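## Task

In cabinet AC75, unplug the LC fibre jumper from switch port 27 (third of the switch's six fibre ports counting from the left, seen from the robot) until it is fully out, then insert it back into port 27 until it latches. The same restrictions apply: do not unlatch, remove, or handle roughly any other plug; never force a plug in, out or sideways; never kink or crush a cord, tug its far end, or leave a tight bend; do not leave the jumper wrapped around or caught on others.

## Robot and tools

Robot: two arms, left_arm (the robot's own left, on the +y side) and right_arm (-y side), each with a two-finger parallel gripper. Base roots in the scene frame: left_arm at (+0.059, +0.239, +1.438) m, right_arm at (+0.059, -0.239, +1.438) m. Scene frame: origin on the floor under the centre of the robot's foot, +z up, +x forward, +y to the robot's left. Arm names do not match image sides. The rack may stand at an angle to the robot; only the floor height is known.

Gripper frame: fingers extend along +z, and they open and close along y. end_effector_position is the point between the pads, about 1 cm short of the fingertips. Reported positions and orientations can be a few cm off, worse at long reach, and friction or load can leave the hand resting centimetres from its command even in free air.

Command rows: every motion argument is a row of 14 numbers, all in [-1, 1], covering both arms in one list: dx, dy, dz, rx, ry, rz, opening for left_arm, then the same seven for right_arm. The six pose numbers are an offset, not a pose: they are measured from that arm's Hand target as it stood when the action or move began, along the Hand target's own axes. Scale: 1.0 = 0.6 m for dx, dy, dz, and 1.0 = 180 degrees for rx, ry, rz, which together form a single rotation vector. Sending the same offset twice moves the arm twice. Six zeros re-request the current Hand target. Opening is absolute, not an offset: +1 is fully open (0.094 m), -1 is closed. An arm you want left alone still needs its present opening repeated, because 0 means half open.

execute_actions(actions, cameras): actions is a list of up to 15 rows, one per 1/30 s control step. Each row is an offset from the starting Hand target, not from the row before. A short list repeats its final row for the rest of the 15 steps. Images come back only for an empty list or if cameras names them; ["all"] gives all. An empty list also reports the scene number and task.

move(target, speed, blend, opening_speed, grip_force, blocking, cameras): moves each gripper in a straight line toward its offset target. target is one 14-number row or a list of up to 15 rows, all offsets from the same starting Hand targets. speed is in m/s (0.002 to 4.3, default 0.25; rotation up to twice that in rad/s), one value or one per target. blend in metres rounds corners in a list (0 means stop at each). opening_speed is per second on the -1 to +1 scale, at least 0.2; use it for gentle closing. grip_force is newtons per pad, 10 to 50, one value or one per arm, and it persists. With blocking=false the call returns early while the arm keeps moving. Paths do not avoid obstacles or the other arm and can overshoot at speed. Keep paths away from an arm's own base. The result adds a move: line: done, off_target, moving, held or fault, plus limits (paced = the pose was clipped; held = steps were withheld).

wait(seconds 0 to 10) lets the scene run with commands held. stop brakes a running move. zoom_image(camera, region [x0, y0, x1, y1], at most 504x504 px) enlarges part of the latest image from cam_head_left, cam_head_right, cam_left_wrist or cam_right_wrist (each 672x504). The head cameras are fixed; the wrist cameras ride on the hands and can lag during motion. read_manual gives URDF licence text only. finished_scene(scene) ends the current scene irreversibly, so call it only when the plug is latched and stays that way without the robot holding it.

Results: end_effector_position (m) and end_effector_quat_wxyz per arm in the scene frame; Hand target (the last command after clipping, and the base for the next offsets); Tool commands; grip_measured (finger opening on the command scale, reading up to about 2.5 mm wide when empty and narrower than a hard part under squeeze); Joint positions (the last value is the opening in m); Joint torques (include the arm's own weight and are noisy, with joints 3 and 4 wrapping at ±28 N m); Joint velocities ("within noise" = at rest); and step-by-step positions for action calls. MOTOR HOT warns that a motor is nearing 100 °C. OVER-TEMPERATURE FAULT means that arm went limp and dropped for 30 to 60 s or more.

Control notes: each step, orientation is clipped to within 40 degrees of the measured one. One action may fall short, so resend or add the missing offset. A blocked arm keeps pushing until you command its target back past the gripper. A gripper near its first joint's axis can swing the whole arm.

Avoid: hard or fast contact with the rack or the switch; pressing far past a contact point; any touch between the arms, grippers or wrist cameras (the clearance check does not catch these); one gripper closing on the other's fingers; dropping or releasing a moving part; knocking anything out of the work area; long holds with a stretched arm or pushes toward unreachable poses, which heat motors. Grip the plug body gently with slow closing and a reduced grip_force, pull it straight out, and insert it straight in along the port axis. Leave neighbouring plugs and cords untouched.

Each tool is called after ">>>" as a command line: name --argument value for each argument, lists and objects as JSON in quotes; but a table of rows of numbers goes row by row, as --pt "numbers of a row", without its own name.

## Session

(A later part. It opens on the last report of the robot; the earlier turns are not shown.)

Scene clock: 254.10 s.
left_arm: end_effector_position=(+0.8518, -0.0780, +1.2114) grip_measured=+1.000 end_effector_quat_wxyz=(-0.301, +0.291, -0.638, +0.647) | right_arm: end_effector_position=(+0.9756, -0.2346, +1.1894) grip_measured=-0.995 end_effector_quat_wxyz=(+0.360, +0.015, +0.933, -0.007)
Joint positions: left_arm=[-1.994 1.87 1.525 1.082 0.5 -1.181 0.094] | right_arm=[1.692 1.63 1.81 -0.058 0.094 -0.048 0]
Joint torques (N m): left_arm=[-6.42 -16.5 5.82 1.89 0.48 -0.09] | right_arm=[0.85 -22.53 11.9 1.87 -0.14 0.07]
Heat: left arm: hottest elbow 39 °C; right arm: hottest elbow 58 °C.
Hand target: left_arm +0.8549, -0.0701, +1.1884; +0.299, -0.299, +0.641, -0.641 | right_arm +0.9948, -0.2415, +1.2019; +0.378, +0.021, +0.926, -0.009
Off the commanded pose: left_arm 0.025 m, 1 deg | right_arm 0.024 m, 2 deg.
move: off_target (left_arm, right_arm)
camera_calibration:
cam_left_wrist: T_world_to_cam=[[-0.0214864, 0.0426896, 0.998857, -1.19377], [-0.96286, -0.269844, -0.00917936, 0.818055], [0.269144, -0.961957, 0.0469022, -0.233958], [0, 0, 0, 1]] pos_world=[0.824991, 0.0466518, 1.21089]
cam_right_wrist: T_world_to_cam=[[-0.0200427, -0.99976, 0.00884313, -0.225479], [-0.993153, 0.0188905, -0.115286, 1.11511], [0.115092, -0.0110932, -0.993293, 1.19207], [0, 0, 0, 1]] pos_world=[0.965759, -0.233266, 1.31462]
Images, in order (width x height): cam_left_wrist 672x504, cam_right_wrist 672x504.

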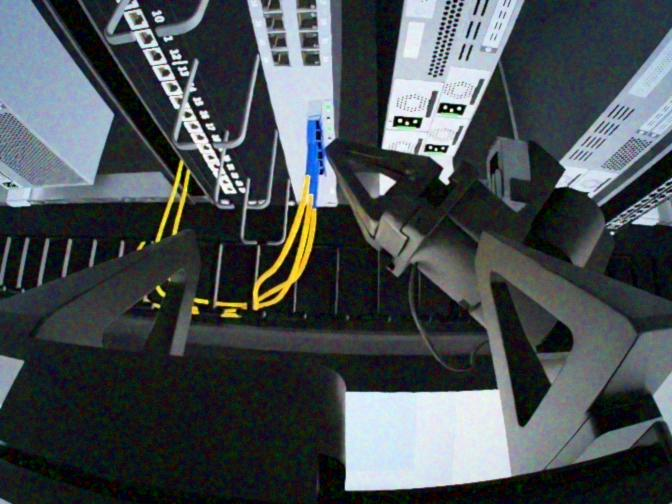

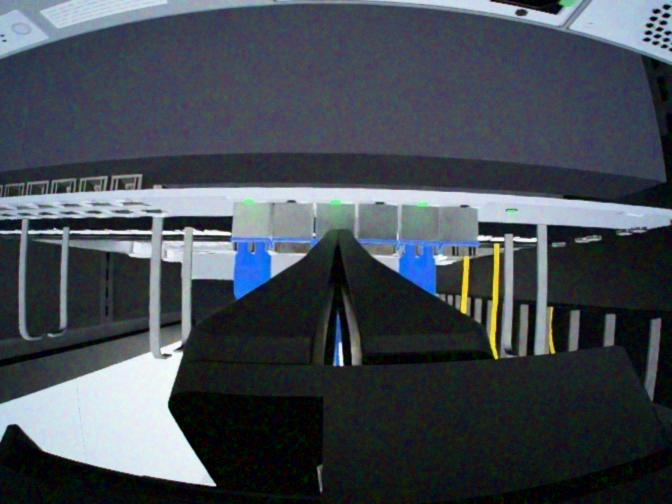

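>>> move --target '[0,0,0,0,0,0,1, 0.0105,0,0.0033,0,0,0,-1]' --speed 0.03 --cameras '["cam_left_wrist","cam_right_wrist"]'

>>> zoom_image --camera "cam_left_wrist" --region '[300, 115, 350, 185]'

>>> zoom_image --camera "cam_right_wrist" --region '[220, 150, 460, 300]'

Scene clock: 261.83 s.
left_arm: end_effector_position=(+0.8518, -0.0780, +1.2114) grip_measured=+1.000 end_effector_quat_wxyz=(-0.301, +0.291, -0.638, +0.647) | right_arm: end_effector_position=(+0.9754, -0.2348, +1.1888) grip_measured=-0.995 end_effector_quat_wxyz=(+0.360, +0.015, +0.933, -0.007)
Joint positions: left_arm=[-1.994 1.87 1.525 1.082 0.5 -1.181 0.094] | right_arm=[1.692 1.631 1.81 -0.058 0.094 -0.048 0]
Joint torques (N m): left_arm=[-6.77 -16.03 5.78 1.99 0.47 -0.09] | right_arm=[0.85 -21.95 11.08 2.29 -0.17 0.05]
Heat: left arm: hottest elbow 39 °C; right arm: hottest elbow 58 °C.
Hand target: left_arm +0.8549, -0.0701, +1.1884; +0.299, -0.299, +0.641, -0.641 | right_arm +0.9916, -0.2416, +1.1959; +0.378, +0.021, +0.926, -0.009
Off the commanded pose: left_arm 0.025 m, 1 deg | right_arm 0.019 m, 2 deg.
move: off_target (left_arm, right_arm)
camera_calibration:
cam_left_wrist: T_world_to_cam=[[-0.0214864, 0.0426896, 0.998857, -1.19377], [-0.96286, -0.269844, -0.00917936, 0.818055], [0.269144, -0.961957, 0.0469022, -0.233958], [0, 0, 0, 1]] pos_world=[0.824991, 0.0466518, 1.21089]
cam_right_wrist: T_world_to_cam=[[-0.0205427, -0.999749, 0.0089035, -0.225271], [-0.993235, 0.0193892, -0.114488, 1.11398], [0.114286, -0.0111951, -0.993385, 1.19227], [0, 0, 0, 1]] pos_world=[0.965559, -0.233466, 1.31392]
Images, in order (width x height): cam_left_wrist 672x504, cam_right_wrist 672x504.

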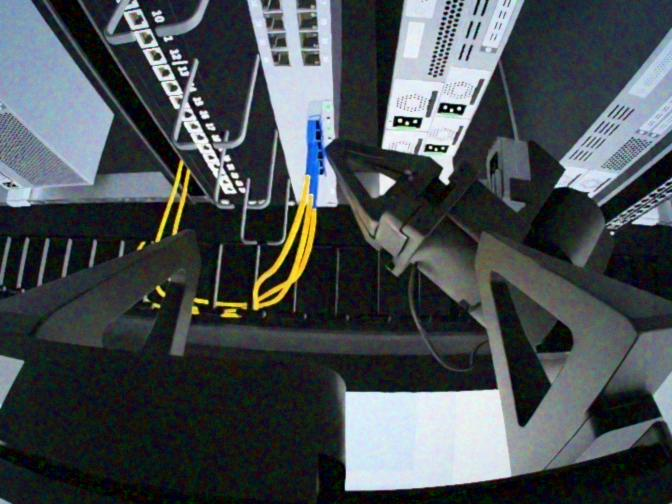

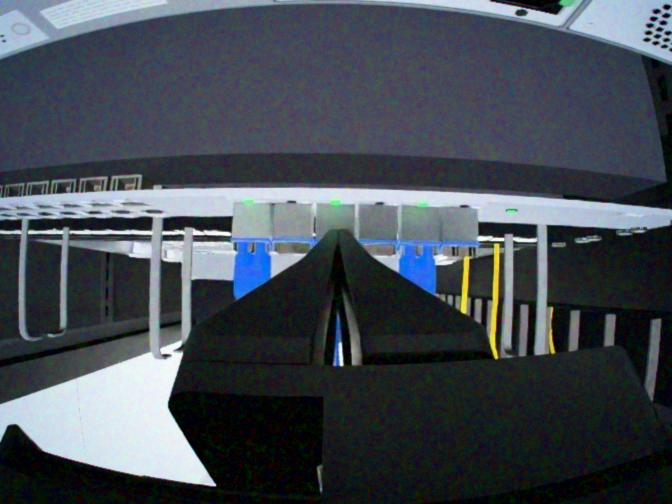

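Scaled by 7.200 from the camera's 672x504 image, which has a finer 960x720 frame.

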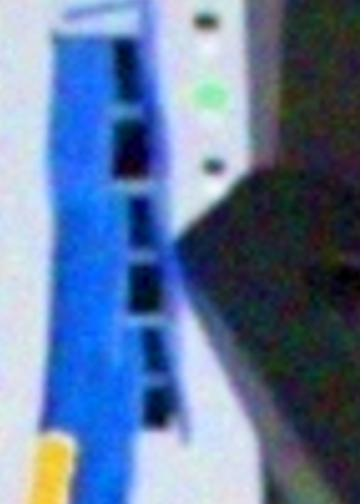

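Scaled by 2.100 from the camera's 672x504 image, which has a finer 960x720 frame.

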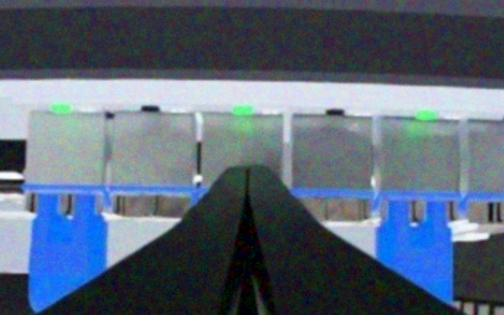

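>>> move --target '[0,0,0,0,0,0,1, 0.0129,0,0.006,0,0,0,-1]' --speed 0.03 --cameras '["cam_left_wrist","cam_right_wrist"]'

>>> zoom_image --camera "cam_left_wrist" --region '[300, 115, 350, 185]'

>>> zoom_image --camera "cam_right_wrist" --region '[220, 150, 460, 300]'

Scene clock: 268.13 s.
left_arm: end_effector_position=(+0.8518, -0.0780, +1.2114) grip_measured=+1.000 end_effector_quat_wxyz=(-0.301, +0.291, -0.638, +0.647) | right_arm: end_effector_position=(+0.9772, -0.2353, +1.1877) grip_measured=-0.995 end_effector_quat_wxyz=(+0.366, +0.016, +0.930, -0.008)
Joint positions: left_arm=[-1.994 1.87 1.525 1.082 0.5 -1.181 0.094] | right_arm=[1.691 1.636 1.81 -0.039 0.094 -0.048 0]
Joint torques (N m): left_arm=[-6.42 -16.15 5.71 1.92 0.47 -0.07] | right_arm=[0.5 -21.6 10.74 2.22 -0.24 0.06]
Heat: left arm: hottest elbow 39 °C; right arm: hottest elbow 57 °C.
Hand target: left_arm +0.8549, -0.0701, +1.1884; +0.299, -0.299, +0.641, -0.641 | right_arm +0.9886, -0.2414, +1.1879; +0.378, +0.021, +0.926, -0.009
Off the commanded pose: left_arm 0.025 m, 1 deg | right_arm 0.013 m, 2 deg.
move: off_target (left_arm, right_arm)
camera_calibration:
cam_left_wrist: T_world_to_cam=[[-0.0214864, 0.0426896, 0.998857, -1.19377], [-0.96286, -0.269844, -0.00917936, 0.818055], [0.269144, -0.961957, 0.0469022, -0.233958], [0, 0, 0, 1]] pos_world=[0.824991, 0.0466518, 1.21089]
cam_right_wrist: T_world_to_cam=[[-0.0224624, -0.999704, 0.00930523, -0.224321], [-0.99155, 0.0210878, -0.127998, 1.13046], [0.127764, -0.0121017, -0.991731, 1.17566], [0, 0, 0, 1]] pos_world=[0.965661, -0.233866, 1.31272]
Images, in order (width x height): cam_left_wrist 672x504, cam_right_wrist 672x504.

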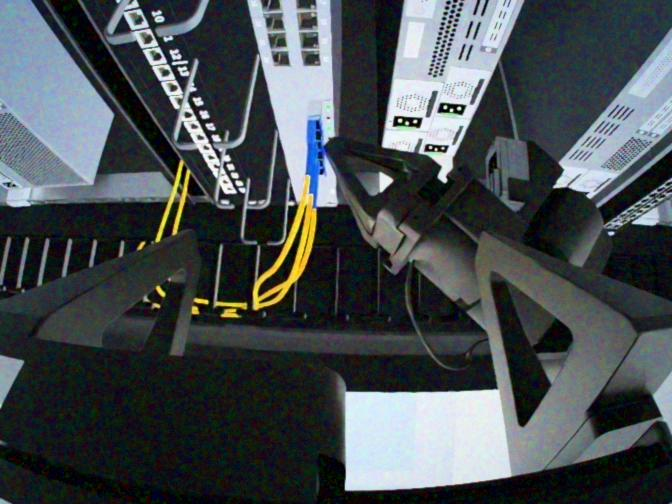

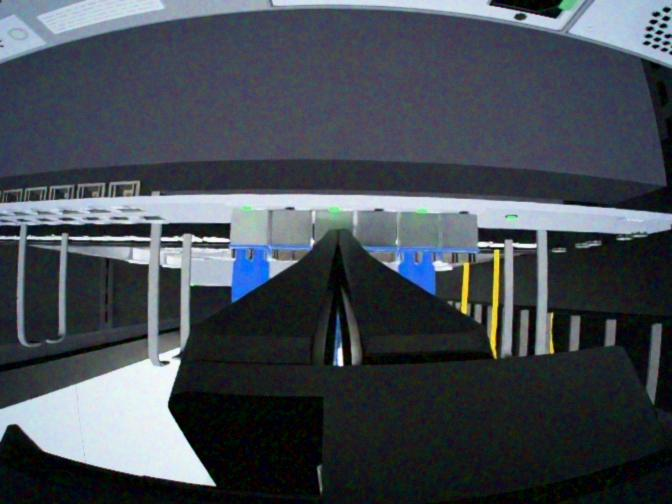

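Scaled by 7.200 from the camera's 672x504 image, which has a finer 960x720 frame.

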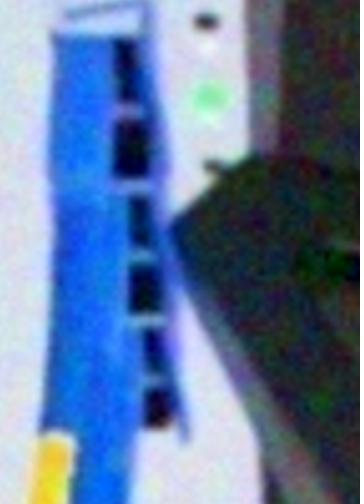

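Scaled by 2.100 from the camera's 672x504 image, which has a finer 960x720 frame.

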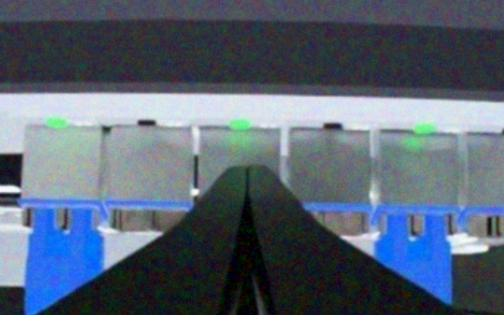

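>>> move --pt "0 0 0 0 0 0 1 -0.049 0.001 -0.05 0 0 0 -1" --pt "0 0 0 0 0 0 1 -0.040 0.001 -0.0589 0 0 0 -1" --speed 0.04 --cameras '["cam_left_wrist"]'

>>> zoom_image --camera "cam_left_wrist" --region '[300, 115, 350, 185]'

Scene clock: 289.10 s.
left_arm: end_effector_position=(+0.8518, -0.0780, +1.2114) grip_measured=+1.000 end_effector_quat_wxyz=(-0.301, +0.291, -0.638, +0.647) | right_arm: end_effector_position=(+0.9664, -0.2364, +1.1969) grip_measured=-0.995 end_effector_quat_wxyz=(+0.353, +0.014, +0.936, -0.008)
Joint positions: left_arm=[-1.994 1.87 1.525 1.082 0.5 -1.181 0.094] | right_arm=[1.691 1.597 1.771 -0.067 0.095 -0.048 0]
Joint torques (N m): left_arm=[-6.53 -16.03 5.71 2 0.47 -0.08] | right_arm=[1.44 -25.64 8.13 2.15 0.08 0.06]
Heat: left arm: hottest elbow 39 °C; right arm: hottest elbow 56 °C.
Hand target: left_arm +0.8549, -0.0701, +1.1884; +0.299, -0.299, +0.641, -0.641 | right_arm +0.9812, -0.2405, +1.2300; +0.378, +0.021, +0.926, -0.009
Off the commanded pose: left_arm 0.025 m, 1 deg | right_arm 0.036 m, 3 deg.
move: off_target (left_arm, right_arm)
camera_calibration:
cam_left_wrist: T_world_to_cam=[[-0.0214864, 0.0426896, 0.998857, -1.19377], [-0.96286, -0.269844, -0.00917936, 0.818055], [0.269144, -0.961957, 0.0469022, -0.233958], [0, 0, 0, 1]] pos_world=[0.824991, 0.0466518, 1.21089]
Images, in order (width x height): cam_left_wrist 672x504.

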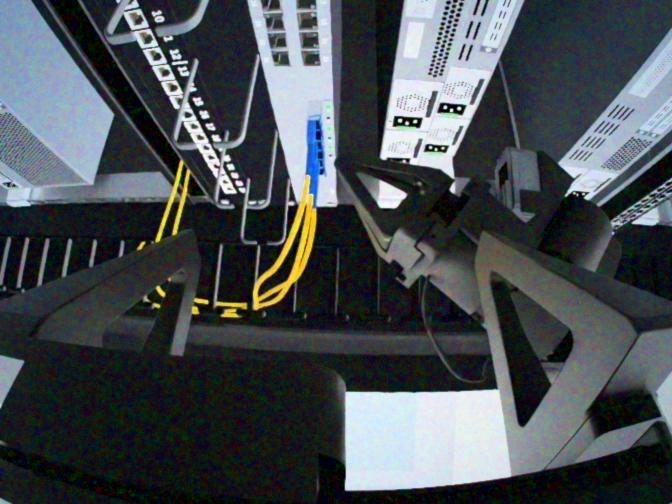

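Scaled by 7.200 from the camera's 672x504 image, which has a finer 960x720 frame.

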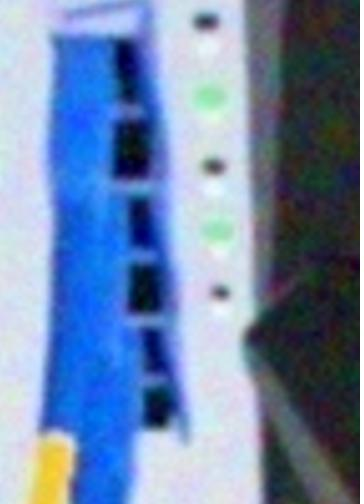

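>>> move --target '[0,0,0,0,0,0,1, 0.0292,0.001,0.0298,0,0,0,-1]' --speed 0.04 --cameras '["cam_left_wrist","cam_right_wrist"]'

>>> zoom_image --camera "cam_left_wrist" --region '[300, 115, 350, 185]'

Scene clock: 300.30 s.
left_arm: end_effector_position=(+0.8518, -0.0780, +1.2114) grip_measured=+1.000 end_effector_quat_wxyz=(-0.301, +0.291, -0.638, +0.647) | right_arm: end_effector_position=(+0.9684, -0.2362, +1.1948) grip_measured=-0.995 end_effector_quat_wxyz=(+0.360, +0.015, +0.933, -0.008)
Joint positions: left_arm=[-1.994 1.87 1.525 1.082 0.5 -1.181 0.094] | right_arm=[1.691 1.605 1.771 -0.044 0.095 -0.048 0]
Joint torques (N m): left_arm=[-6.65 -16.38 5.7 1.88 0.48 -0.11] | right_arm=[0.85 -22.89 9.63 2.47 -0.07 0.05]
Heat: left arm: hottest elbow 39 °C; right arm: hottest elbow 55 °C.
Hand target: left_arm +0.8549, -0.0701, +1.1884; +0.299, -0.299, +0.641, -0.641 | right_arm +0.9812, -0.2399, +1.2049; +0.378, +0.021, +0.926, -0.009
Off the commanded pose: left_arm 0.025 m, 1 deg | right_arm 0.017 m, 2 deg.
move: off_target (left_arm, right_arm)
camera_calibration:
cam_left_wrist: T_world_to_cam=[[-0.0214864, 0.0426896, 0.998857, -1.19377], [-0.96286, -0.269844, -0.00917936, 0.818055], [0.269144, -0.961957, 0.0469022, -0.233958], [0, 0, 0, 1]] pos_world=[0.824991, 0.0466518, 1.21089]
cam_right_wrist: T_world_to_cam=[[-0.0218277, -0.999708, 0.010341, -0.227226], [-0.993047, 0.0204831, -0.115924, 1.10961], [0.115679, -0.0127995, -0.993204, 1.19708], [0, 0, 0, 1]] pos_world=[0.958461, -0.234566, 1.31992]
Images, in order (width x height): cam_left_wrist 672x504, cam_right_wrist 672x504.

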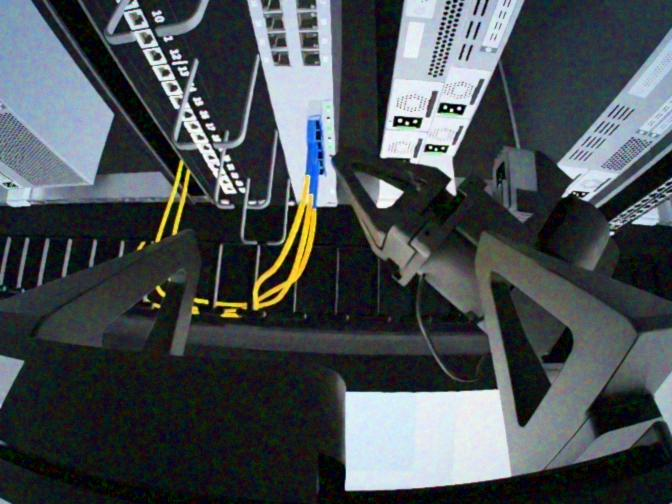

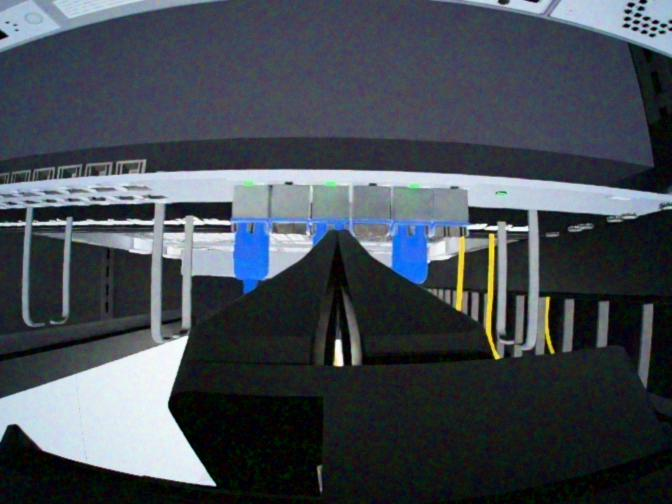

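Scaled by 7.200 from the camera's 672x504 image, which has a finer 960x720 frame.

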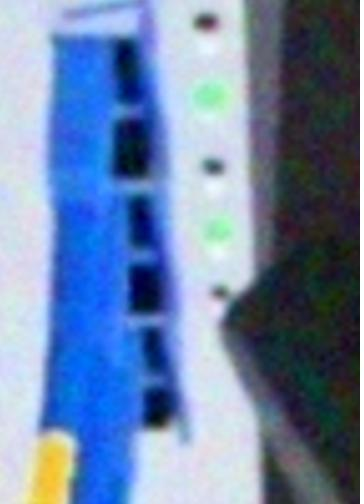

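>>> move --target '[0,0,0,0,0,0,1, -0.0072,0.0035,0.0164,-0.0036,0,0,-1]' --speed 0.04 --cameras '["cam_left_wrist","cam_right_wrist"]'

>>> zoom_image --camera "cam_left_wrist" --region '[300, 115, 350, 185]'

Scene clock: 309.20 s.
left_arm: end_effector_position=(+0.8518, -0.0780, +1.2114) grip_measured=+1.000 end_effector_quat_wxyz=(-0.301, +0.291, -0.638, +0.647) | right_arm: end_effector_position=(+0.9682, -0.2341, +1.1871) grip_measured=-0.995 end_effector_quat_wxyz=(+0.358, +0.014, +0.934, -0.004)
Joint positions: left_arm=[-1.994 1.87 1.525 1.082 0.5 -1.181 0.094] | right_arm=[1.691 1.62 1.78 -0.044 0.088 -0.048 0]
Joint torques (N m): left_arm=[-6.53 -16.09 5.72 1.89 0.49 -0.06] | right_arm=[1.03 -21.95 12.56 1.76 -0.28 0.08]
Heat: left arm: hottest elbow 39 °C; right arm: hottest shoulder 55 °C.
Hand target: left_arm +0.8549, -0.0701, +1.1884; +0.299, -0.299, +0.641, -0.641 | right_arm +0.9911, -0.2381, +1.2008; +0.378, +0.019, +0.926, -0.004
Off the commanded pose: left_arm 0.025 m, 1 deg | right_arm 0.027 m, 3 deg.
move: off_target (left_arm, right_arm)
camera_calibration:
cam_left_wrist: T_world_to_cam=[[-0.0214864, 0.0426896, 0.998857, -1.19377], [-0.96286, -0.269844, -0.00917936, 0.818055], [0.269144, -0.961957, 0.0469022, -0.233958], [0, 0, 0, 1]] pos_world=[0.824991, 0.0466518, 1.21089]
cam_right_wrist: T_world_to_cam=[[-0.0163583, -0.999854, 0.00500102, -0.22411], [-0.993728, 0.0157043, -0.11072, 1.10171], [0.110625, -0.00678084, -0.993839, 1.1966], [0, 0, 0, 1]] pos_world=[0.958755, -0.233265, 1.31233]
Images, in order (width x height): cam_left_wrist 672x504, cam_right_wrist 672x504.

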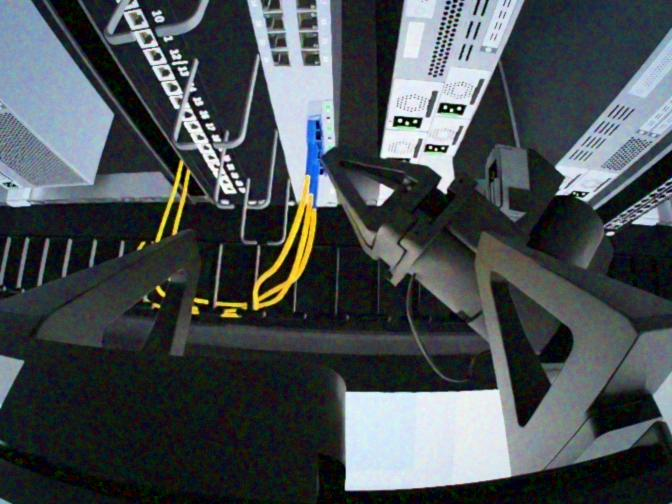

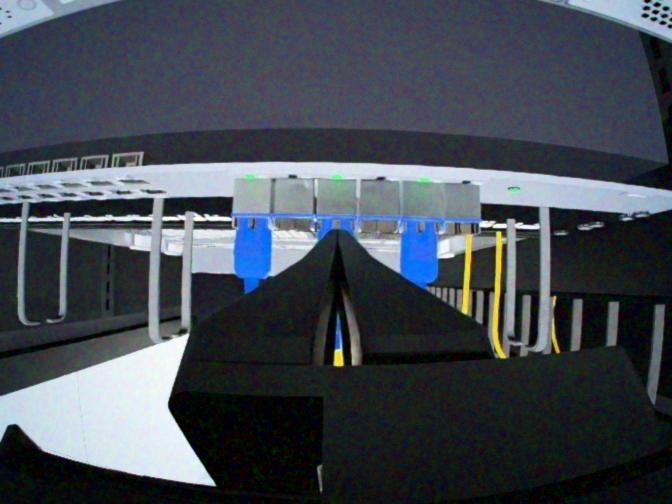

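Scaled by 7.200 from the camera's 672x504 image, which has a finer 960x720 frame.

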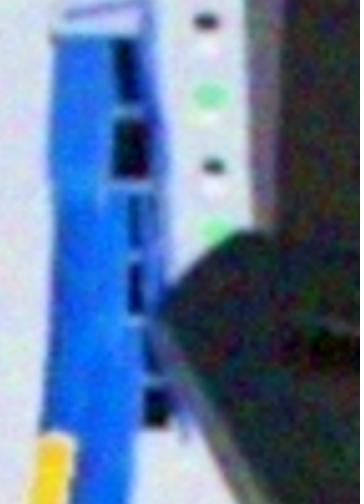

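>>> zoom_image --camera "cam_right_wrist" --region '[220, 150, 460, 300]'

Scaled by 2.100 from the camera's 672x504 image, which has a finer 960x720 frame.

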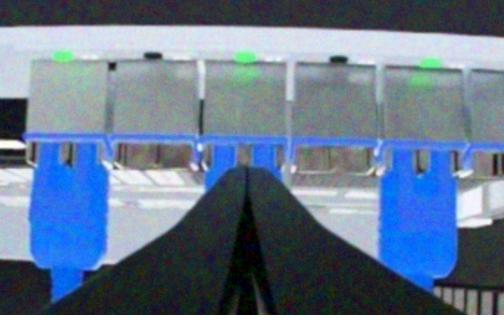

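>>> move --target '[0,0,0,0,0,0,1, -0.001,0,0.0103,0,0,0,-1]' --speed 0.03 --cameras '["cam_left_wrist","cam_right_wrist"]'

>>> zoom_image --camera "cam_left_wrist" --region '[300, 115, 350, 185]'

>>> zoom_image --camera "cam_right_wrist" --region '[220, 150, 460, 300]'

Scene clock: 323.17 s.
left_arm: end_effector_position=(+0.8518, -0.0780, +1.2114) grip_measured=+1.000 end_effector_quat_wxyz=(-0.301, +0.291, -0.638, +0.647) | right_arm: end_effector_position=(+0.9794, -0.2339, +1.1871) grip_measured=-0.995 end_effector_quat_wxyz=(+0.366, +0.014, +0.931, -0.004)
Joint positions: left_arm=[-1.994 1.87 1.525 1.082 0.5 -1.181 0.094] | right_arm=[1.691 1.642 1.821 -0.045 0.086 -0.048 0]
Joint torques (N m): left_arm=[-6.42 -16.32 5.75 1.98 0.48 -0.09] | right_arm=[1.03 -22.42 11.86 1.44 -0.25 0.05]
Heat: left arm: hottest elbow 39 °C; right arm: hottest shoulder 55 °C.
Hand target: left_arm +0.8549, -0.0701, +1.1884; +0.299, -0.299, +0.641, -0.641 | right_arm +0.9959, -0.2383, +1.1969; +0.378, +0.019, +0.926, -0.004
Off the commanded pose: left_arm 0.025 m, 1 deg | right_arm 0.020 m, 2 deg.
move: off_target (left_arm, right_arm)
camera_calibration:
cam_left_wrist: T_world_to_cam=[[-0.0214864, 0.0426896, 0.998857, -1.19377], [-0.96286, -0.269844, -0.00917936, 0.818055], [0.269144, -0.961957, 0.0469022, -0.233958], [0, 0, 0, 1]] pos_world=[0.824991, 0.0466518, 1.21089]
cam_right_wrist: T_world_to_cam=[[-0.0171246, -0.999846, 0.00373362, -0.221453], [-0.991716, 0.0165096, -0.127388, 1.13094], [0.127306, -0.00588415, -0.991846, 1.17683], [0, 0, 0, 1]] pos_world=[0.967955, -0.233165, 1.31213]
Images, in order (width x height): cam_left_wrist 672x504, cam_right_wrist 672x504.

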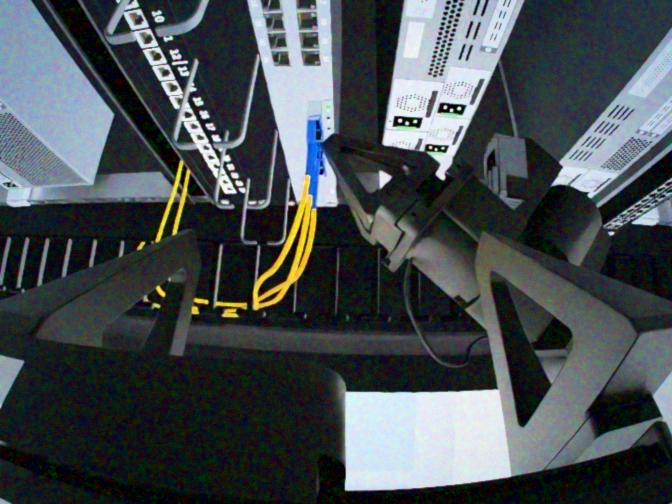

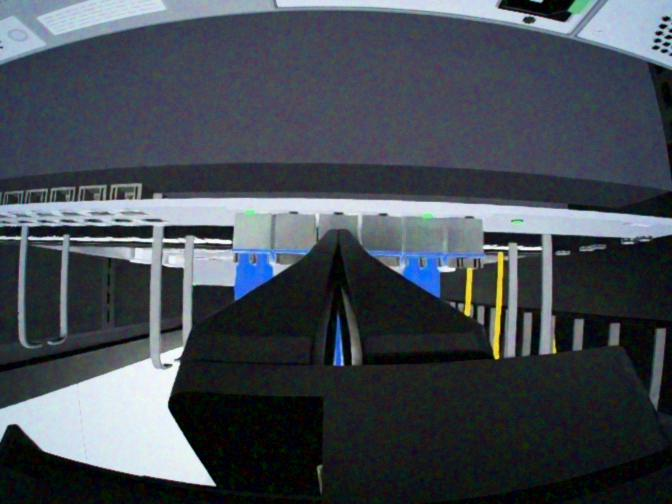

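Scaled by 7.200 from the camera's 672x504 image, which has a finer 960x720 frame.

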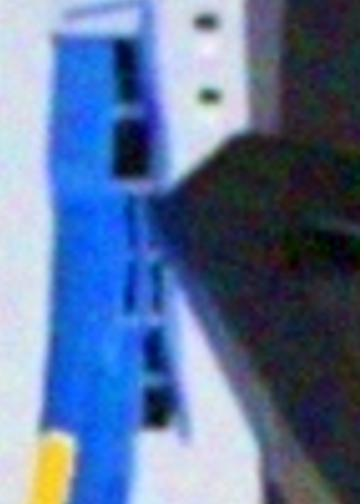

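Scaled by 2.100 from the camera's 672x504 image, which has a finer 960x720 frame.

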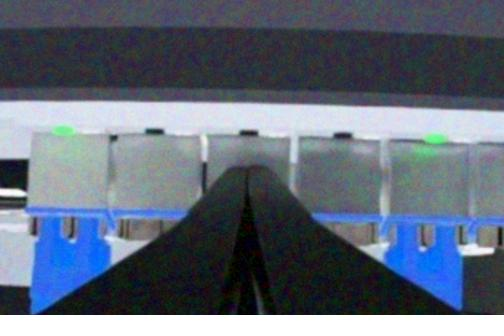

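>>> move --pt "0 0 0 0 0 0 1 -0.031 0 -0.0817 0 0 0 -1" --pt "0 0 0 0 0 0 1 -0.031 0 -0.0817 0 0 0 -0.55" --speed 0.06 --cameras '["cam_left_wrist","cam_right_wrist"]'

>>> zoom_image --camera "cam_left_wrist" --region '[280, 105, 350, 205]'

>>> zoom_image --camera "cam_right_wrist" --region '[250, 130, 430, 280]'

Scene clock: 372.03 s.
left_arm: end_effector_position=(+0.8518, -0.0780, +1.2114) grip_measured=+1.000 end_effector_quat_wxyz=(-0.301, +0.291, -0.638, +0.647) | right_arm: end_effector_position=(+0.9660, -0.2373, +1.2198) grip_measured=-0.553 end_effector_quat_wxyz=(+0.365, +0.014, +0.931, -0.004)
Joint positions: left_arm=[-1.994 1.87 1.525 1.082 0.5 -1.181 0.094] | right_arm=[1.691 1.55 1.734 -0.052 0.087 -0.048 0.021]
Joint torques (N m): left_arm=[-6.12 -16.03 5.79 1.95 0.48 -0.08] | right_arm=[1.73 -24.76 8.29 1.48 0.06 0.04]
Heat: left arm: hottest elbow 39 °C; right arm: hottest shoulder 58 °C.
Hand target: left_arm +0.8549, -0.0701, +1.1884; +0.299, -0.299, +0.641, -0.641 | right_arm +0.9750, -0.2379, +1.2449; +0.378, +0.019, +0.926, -0.004
Off the commanded pose: left_arm 0.025 m, 1 deg | right_arm 0.027 m, 2 deg.
move: off_target (left_arm, right_arm); target 2's new opening was sent with right_arm's hand 0.027 m and 2 deg from that target
camera_calibration:
cam_left_wrist: T_world_to_cam=[[-0.0214864, 0.0426896, 0.998857, -1.19377], [-0.96286, -0.269844, -0.00917936, 0.818055], [0.269144, -0.961957, 0.0469022, -0.233958], [0, 0, 0, 1]] pos_world=[0.824991, 0.0466518, 1.21089]
cam_right_wrist: T_world_to_cam=[[-0.0177237, -0.999832, 0.00460027, -0.225689], [-0.99196, 0.0170071, -0.125407, 1.11985], [0.125308, -0.00678596, -0.992095, 1.21294], [0, 0, 0, 1]] pos_world=[0.954856, -0.236465, 1.34483]
Images, in order (width x height): cam_left_wrist 672x504, cam_right_wrist 672x504.

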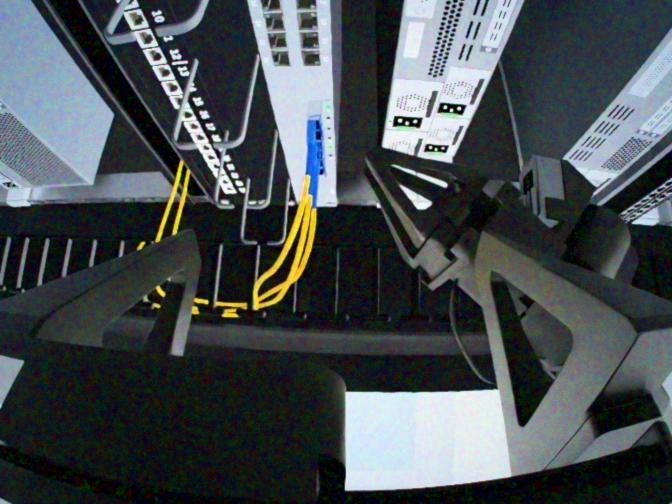

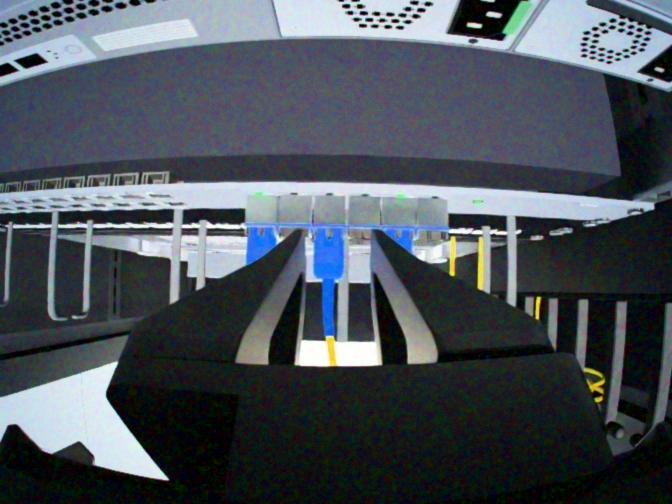

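Scaled by 5.040 from the camera's 672x504 image, which has a finer 960x720 frame.

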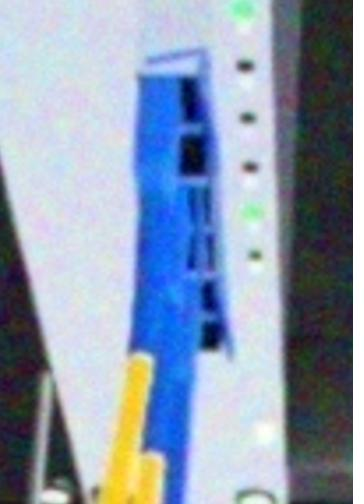

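Scaled by 2.800 from the camera's 672x504 image, which has a finer 960x720 frame.

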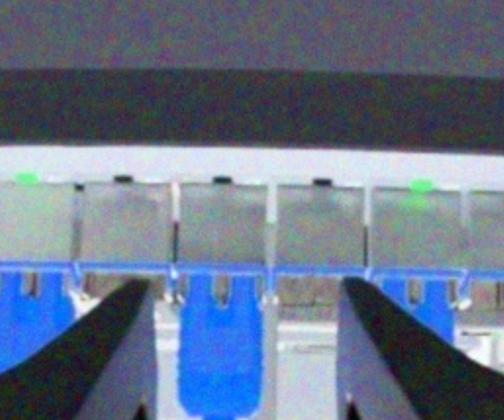

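>>> move --target '[0,0,0,0,0,0,1, -0.007,0.013,-0.007,0,0,0,-0.55]' --speed 0.04 --cameras '["cam_right_wrist"]'

>>> zoom_image --camera "cam_right_wrist" --region '[250, 130, 430, 280]'

Scene clock: 383.63 s.
left_arm: end_effector_position=(+0.8518, -0.0780, +1.2114) grip_measured=+1.000 end_effector_quat_wxyz=(-0.301, +0.291, -0.638, +0.647) | right_arm: end_effector_position=(+0.9648, -0.2319, +1.2195) grip_measured=-0.552 end_effector_quat_wxyz=(+0.361, +0.015, +0.932, -0.006)
Joint positions: left_arm=[-1.994 1.87 1.525 1.082 0.5 -1.181 0.094] | right_arm=[1.703 1.55 1.734 -0.059 0.103 -0.048 0.021]
Joint torques (N m): left_arm=[-6.36 -16.38 5.75 1.88 0.5 -0.08] | right_arm=[2.08 -25.35 8.13 1.42 0.08 0.03]
Heat: left arm: hottest elbow 39 °C; right arm: hottest shoulder 55 °C.
Hand target: left_arm +0.8549, -0.0701, +1.1884; +0.299, -0.299, +0.641, -0.641 | right_arm +0.9752, -0.2300, +1.2508; +0.378, +0.019, +0.926, -0.004
Off the commanded pose: left_arm 0.025 m, 1 deg | right_arm 0.033 m, 2 deg.
move: off_target (left_arm, right_arm)
camera_calibration:
cam_right_wrist: T_world_to_cam=[[-0.0209544, -0.999757, 0.00686947, -0.219947], [-0.992783, 0.0199957, -0.118244, 1.11118], [0.118078, -0.00929762, -0.992961, 1.22031], [0, 0, 0, 1]] pos_world=[0.95446, -0.230766, 1.34463]
Images, in order (width x height): cam_right_wrist 672x504.

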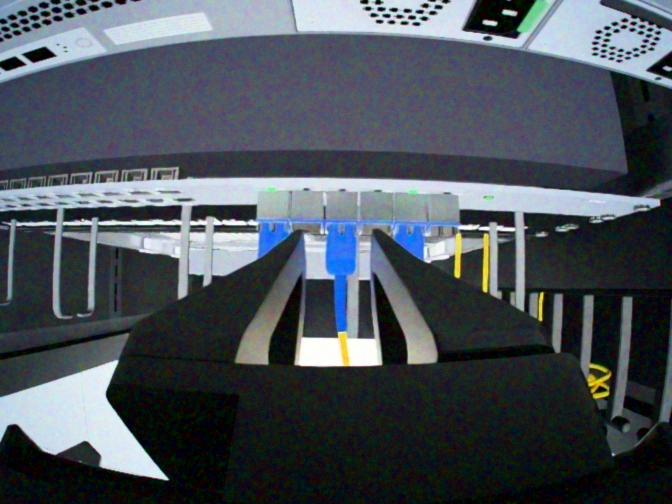

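Scaled by 2.800 from the camera's 672x504 image, which has a finer 960x720 frame.

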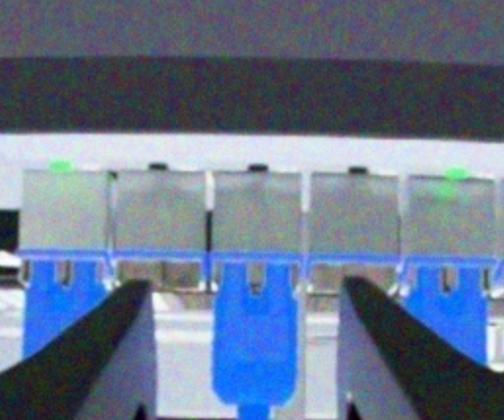

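>>> move --target '[0,0,0,0,0,0,1, 0.049,-0.003,0.049,0,0,0,-0.55]' --speed 0.04 --cameras '["cam_left_wrist","cam_right_wrist"]'

>>> zoom_image --camera "cam_left_wrist" --region '[280, 105, 350, 205]'

>>> zoom_image --camera "cam_right_wrist" --region '[250, 130, 430, 280]'

Scene clock: 399.27 s.
left_arm: end_effector_position=(+0.8518, -0.0780, +1.2114) grip_measured=+1.000 end_effector_quat_wxyz=(-0.301, +0.291, -0.638, +0.647) | right_arm: end_effector_position=(+0.9587, -0.2286, +1.1936) grip_measured=-0.552 end_effector_quat_wxyz=(+0.357, +0.014, +0.934, -0.005)
Joint positions: left_arm=[-1.994 1.87 1.525 1.082 0.5 -1.181 0.094] | right_arm=[1.703 1.589 1.734 -0.03 0.1 -0.048 0.021]
Joint torques (N m): left_arm=[-6.77 -16.09 5.72 1.96 0.47 -0.08] | right_arm=[1.26 -22.89 9.72 2.39 -0.28 0.03]
Heat: left arm: hottest elbow 39 °C; right arm: hottest shoulder 55 °C.
Hand target: left_arm +0.8549, -0.0701, +1.1884; +0.299, -0.299, +0.641, -0.641 | right_arm +0.9749, -0.2315, +1.2095; +0.378, +0.019, +0.926, -0.004
Off the commanded pose: left_arm 0.025 m, 1 deg | right_arm 0.023 m, 3 deg.
move: off_target (left_arm, right_arm)
camera_calibration:
cam_left_wrist: T_world_to_cam=[[-0.0214864, 0.0426896, 0.998857, -1.19377], [-0.96286, -0.269844, -0.00917936, 0.818055], [0.269144, -0.961957, 0.0469022, -0.233958], [0, 0, 0, 1]] pos_world=[0.824991, 0.0466518, 1.21089]
cam_right_wrist: T_world_to_cam=[[-0.0179576, -0.999826, 0.00508135, -0.217374], [-0.99402, 0.0173053, -0.10782, 1.09011], [0.107713, -0.00698714, -0.994157, 1.20724], [0, 0, 0, 1]] pos_world=[0.949657, -0.227765, 1.31882]
Images, in order (width x height): cam_left_wrist 672x504, cam_right_wrist 672x504.

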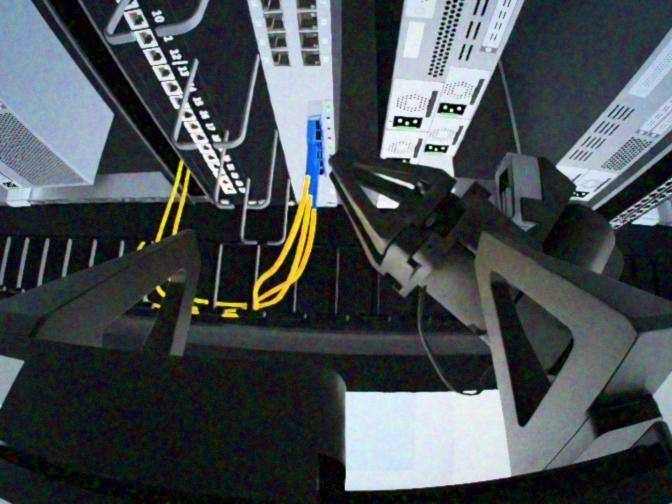

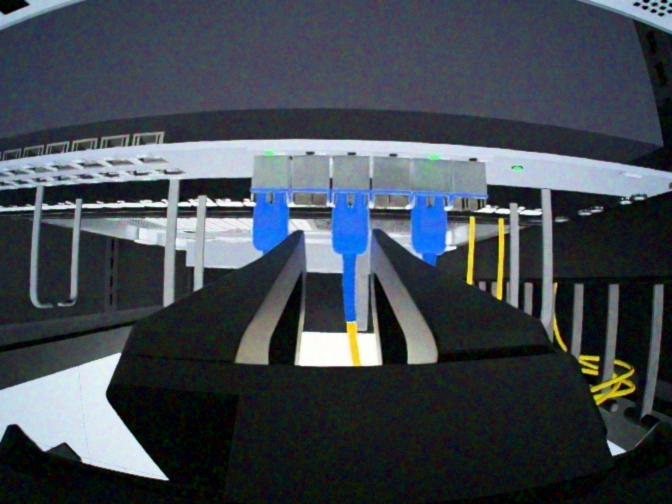

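Scaled by 5.040 from the camera's 672x504 image, which has a finer 960x720 frame.

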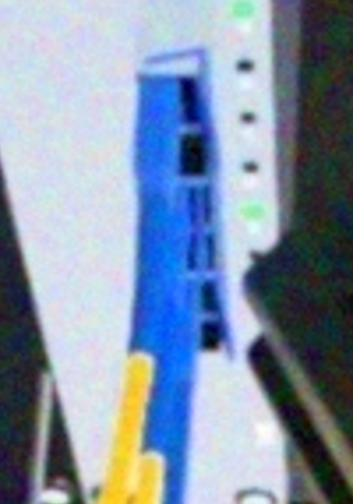

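Scaled by 2.800 from the camera's 672x504 image, which has a finer 960x720 frame.

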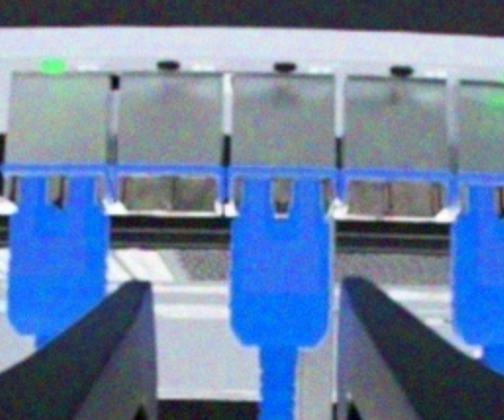

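>>> move --target '[0,0,0,0,0,0,1, -0.015,-0.0125,0.0147,0.004,0,0.003,-0.55]' --speed 0.04 --cameras '["cam_left_wrist","cam_right_wrist"]'

>>> zoom_image --camera "cam_left_wrist" --region '[280, 105, 350, 205]'

>>> zoom_image --camera "cam_right_wrist" --region '[250, 130, 430, 280]'

Scene clock: 408.43 s.
left_arm: end_effector_position=(+0.8518, -0.0780, +1.2114) grip_measured=+1.000 end_effector_quat_wxyz=(-0.301, +0.291, -0.638, +0.647) | right_arm: end_effector_position=(+0.9676, -0.2335, +1.1949) grip_measured=-0.552 end_effector_quat_wxyz=(+0.362, +0.019, +0.932, -0.007)
Joint positions: left_arm=[-1.994 1.87 1.525 1.082 0.5 -1.181 0.094] | right_arm=[1.696 1.603 1.765 -0.036 0.1 -0.04 0.021]
Joint torques (N m): left_arm=[-6.42 -16.32 5.72 1.88 0.5 -0.08] | right_arm=[0.73 -22.3 11.89 1.4 -0.15 0.06]
Heat: left arm: hottest elbow 39 °C; right arm: hottest shoulder 57 °C.
Hand target: left_arm +0.8549, -0.0701, +1.1884; +0.299, -0.299, +0.641, -0.641 | right_arm +0.9871, -0.2395, +1.2093; +0.378, +0.026, +0.926, -0.008
Off the commanded pose: left_arm 0.025 m, 1 deg | right_arm 0.025 m, 2 deg.
move: off_target (left_arm, right_arm)
camera_calibration:
cam_left_wrist: T_world_to_cam=[[-0.0214864, 0.0426896, 0.998857, -1.19377], [-0.96286, -0.269844, -0.00917936, 0.818055], [0.269144, -0.961957, 0.0469022, -0.233958], [0, 0, 0, 1]] pos_world=[0.824991, 0.0466518, 1.21089]
cam_right_wrist: T_world_to_cam=[[-0.0288752, -0.999572, 0.00471991, -0.211061], [-0.99246, 0.0281064, -0.1193, 1.11397], [0.119116, -0.00812912, -0.992847, 1.19468], [0, 0, 0, 1]] pos_world=[0.957168, -0.232568, 1.32003]
Images, in order (width x height): cam_left_wrist 672x504, cam_right_wrist 672x504.

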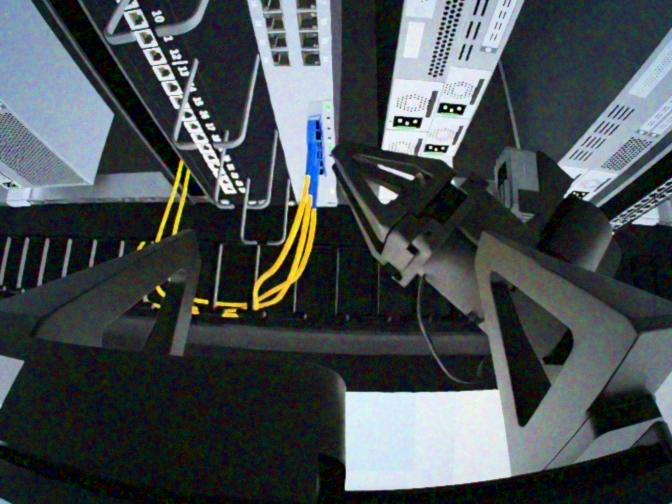

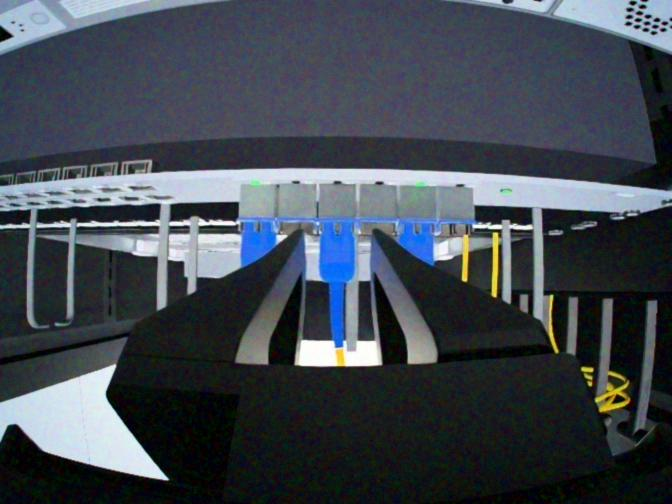

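Scaled by 5.040 from the camera's 672x504 image, which has a finer 960x720 frame.

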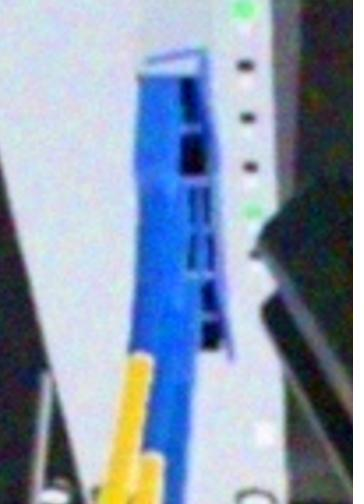

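Scaled by 2.800 from the camera's 672x504 image, which has a finer 960x720 frame.

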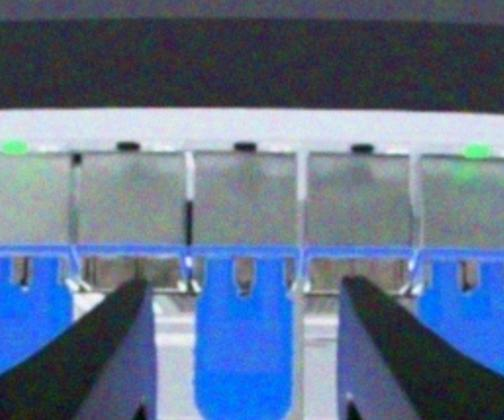

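>>> move --target '[0,0,0,0,0,0,1, 0.014,0,0.0143,0,0,0,-0.55]' --speed 0.03 --cameras '["cam_left_wrist","cam_right_wrist"]'

>>> zoom_image --camera "cam_left_wrist" --region '[280, 105, 350, 205]'

>>> zoom_image --camera "cam_right_wrist" --region '[250, 130, 430, 280]'

Scene clock: 416.60 s.
left_arm: end_effector_position=(+0.8518, -0.0780, +1.2114) grip_measured=+1.000 end_effector_quat_wxyz=(-0.301, +0.291, -0.638, +0.647) | right_arm: end_effector_position=(+0.9630, -0.2325, +1.1772) grip_measured=-0.552 end_effector_quat_wxyz=(+0.353, +0.019, +0.935, -0.007)
Joint positions: left_arm=[-1.994 1.87 1.525 1.082 0.5 -1.181 0.094] | right_arm=[1.695 1.63 1.773 -0.036 0.1 -0.039 0.021]
Joint torques (N m): left_arm=[-6.42 -16.03 5.74 1.87 0.47 -0.07] | right_arm=[1.14 -22.42 11.63 1.91 -0.26 0.07]
Heat: left arm: hottest elbow 39 °C; right arm: hottest shoulder 58 °C.
Hand target: left_arm +0.8549, -0.0701, +1.1884; +0.299, -0.299, +0.641, -0.641 | right_arm +0.9872, -0.2395, +1.1974; +0.378, +0.026, +0.925, -0.008
Off the commanded pose: left_arm 0.025 m, 1 deg | right_arm 0.032 m, 3 deg.
move: off_target (left_arm, right_arm)
camera_calibration:
cam_left_wrist: T_world_to_cam=[[-0.0214864, 0.0426896, 0.998857, -1.19377], [-0.96286, -0.269844, -0.00917936, 0.818055], [0.269144, -0.961957, 0.0469022, -0.233958], [0, 0, 0, 1]] pos_world=[0.824991, 0.0466518, 1.21089]
cam_right_wrist: T_world_to_cam=[[-0.0278306, -0.999595, 0.00586195, -0.212432], [-0.994575, 0.0271019, -0.100433, 1.08688], [0.100233, -0.00862526, -0.994927, 1.1982], [0, 0, 0, 1]] pos_world=[0.954967, -0.231468, 1.30252]
Images, in order (width x height): cam_left_wrist 672x504, cam_right_wrist 672x504.

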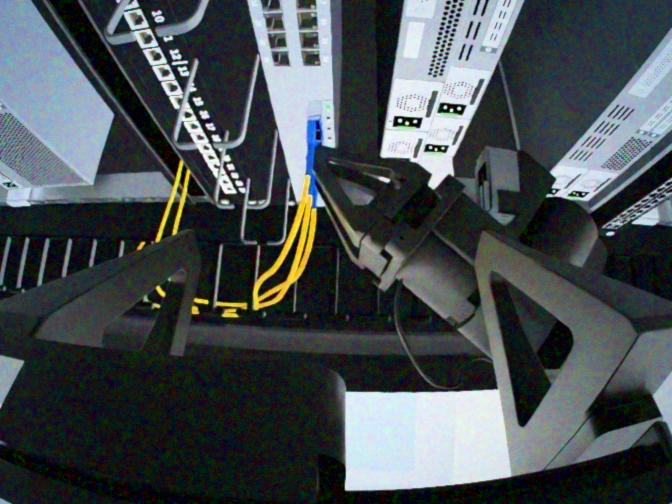

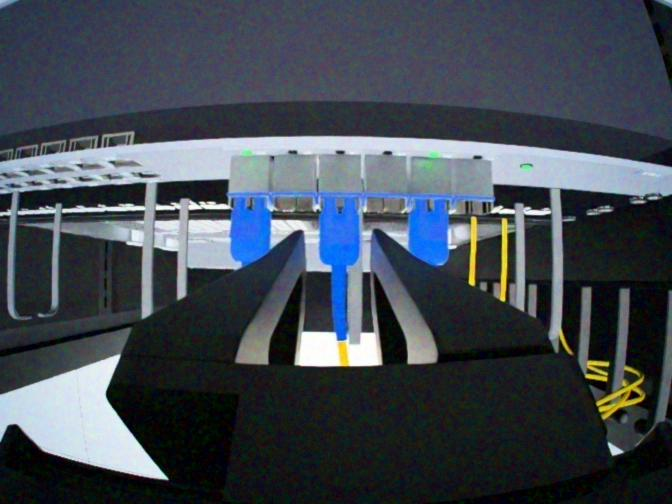

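Scaled by 5.040 from the camera's 672x504 image, which has a finer 960x720 frame.

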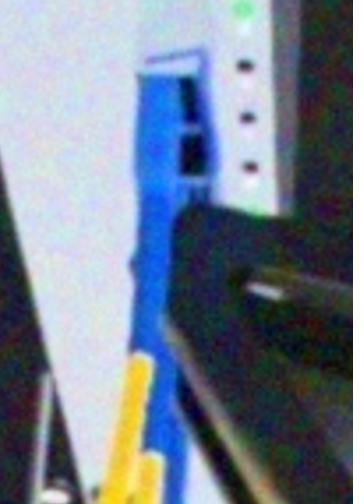

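Scaled by 2.800 from the camera's 672x504 image, which has a finer 960x720 frame.

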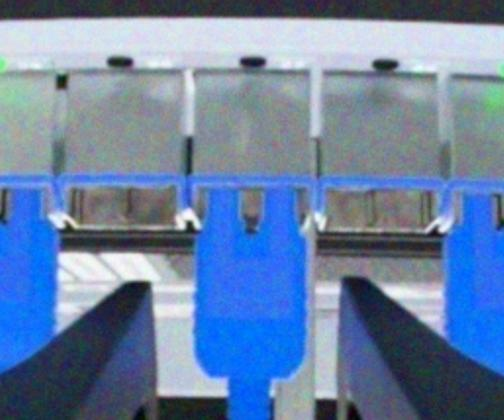

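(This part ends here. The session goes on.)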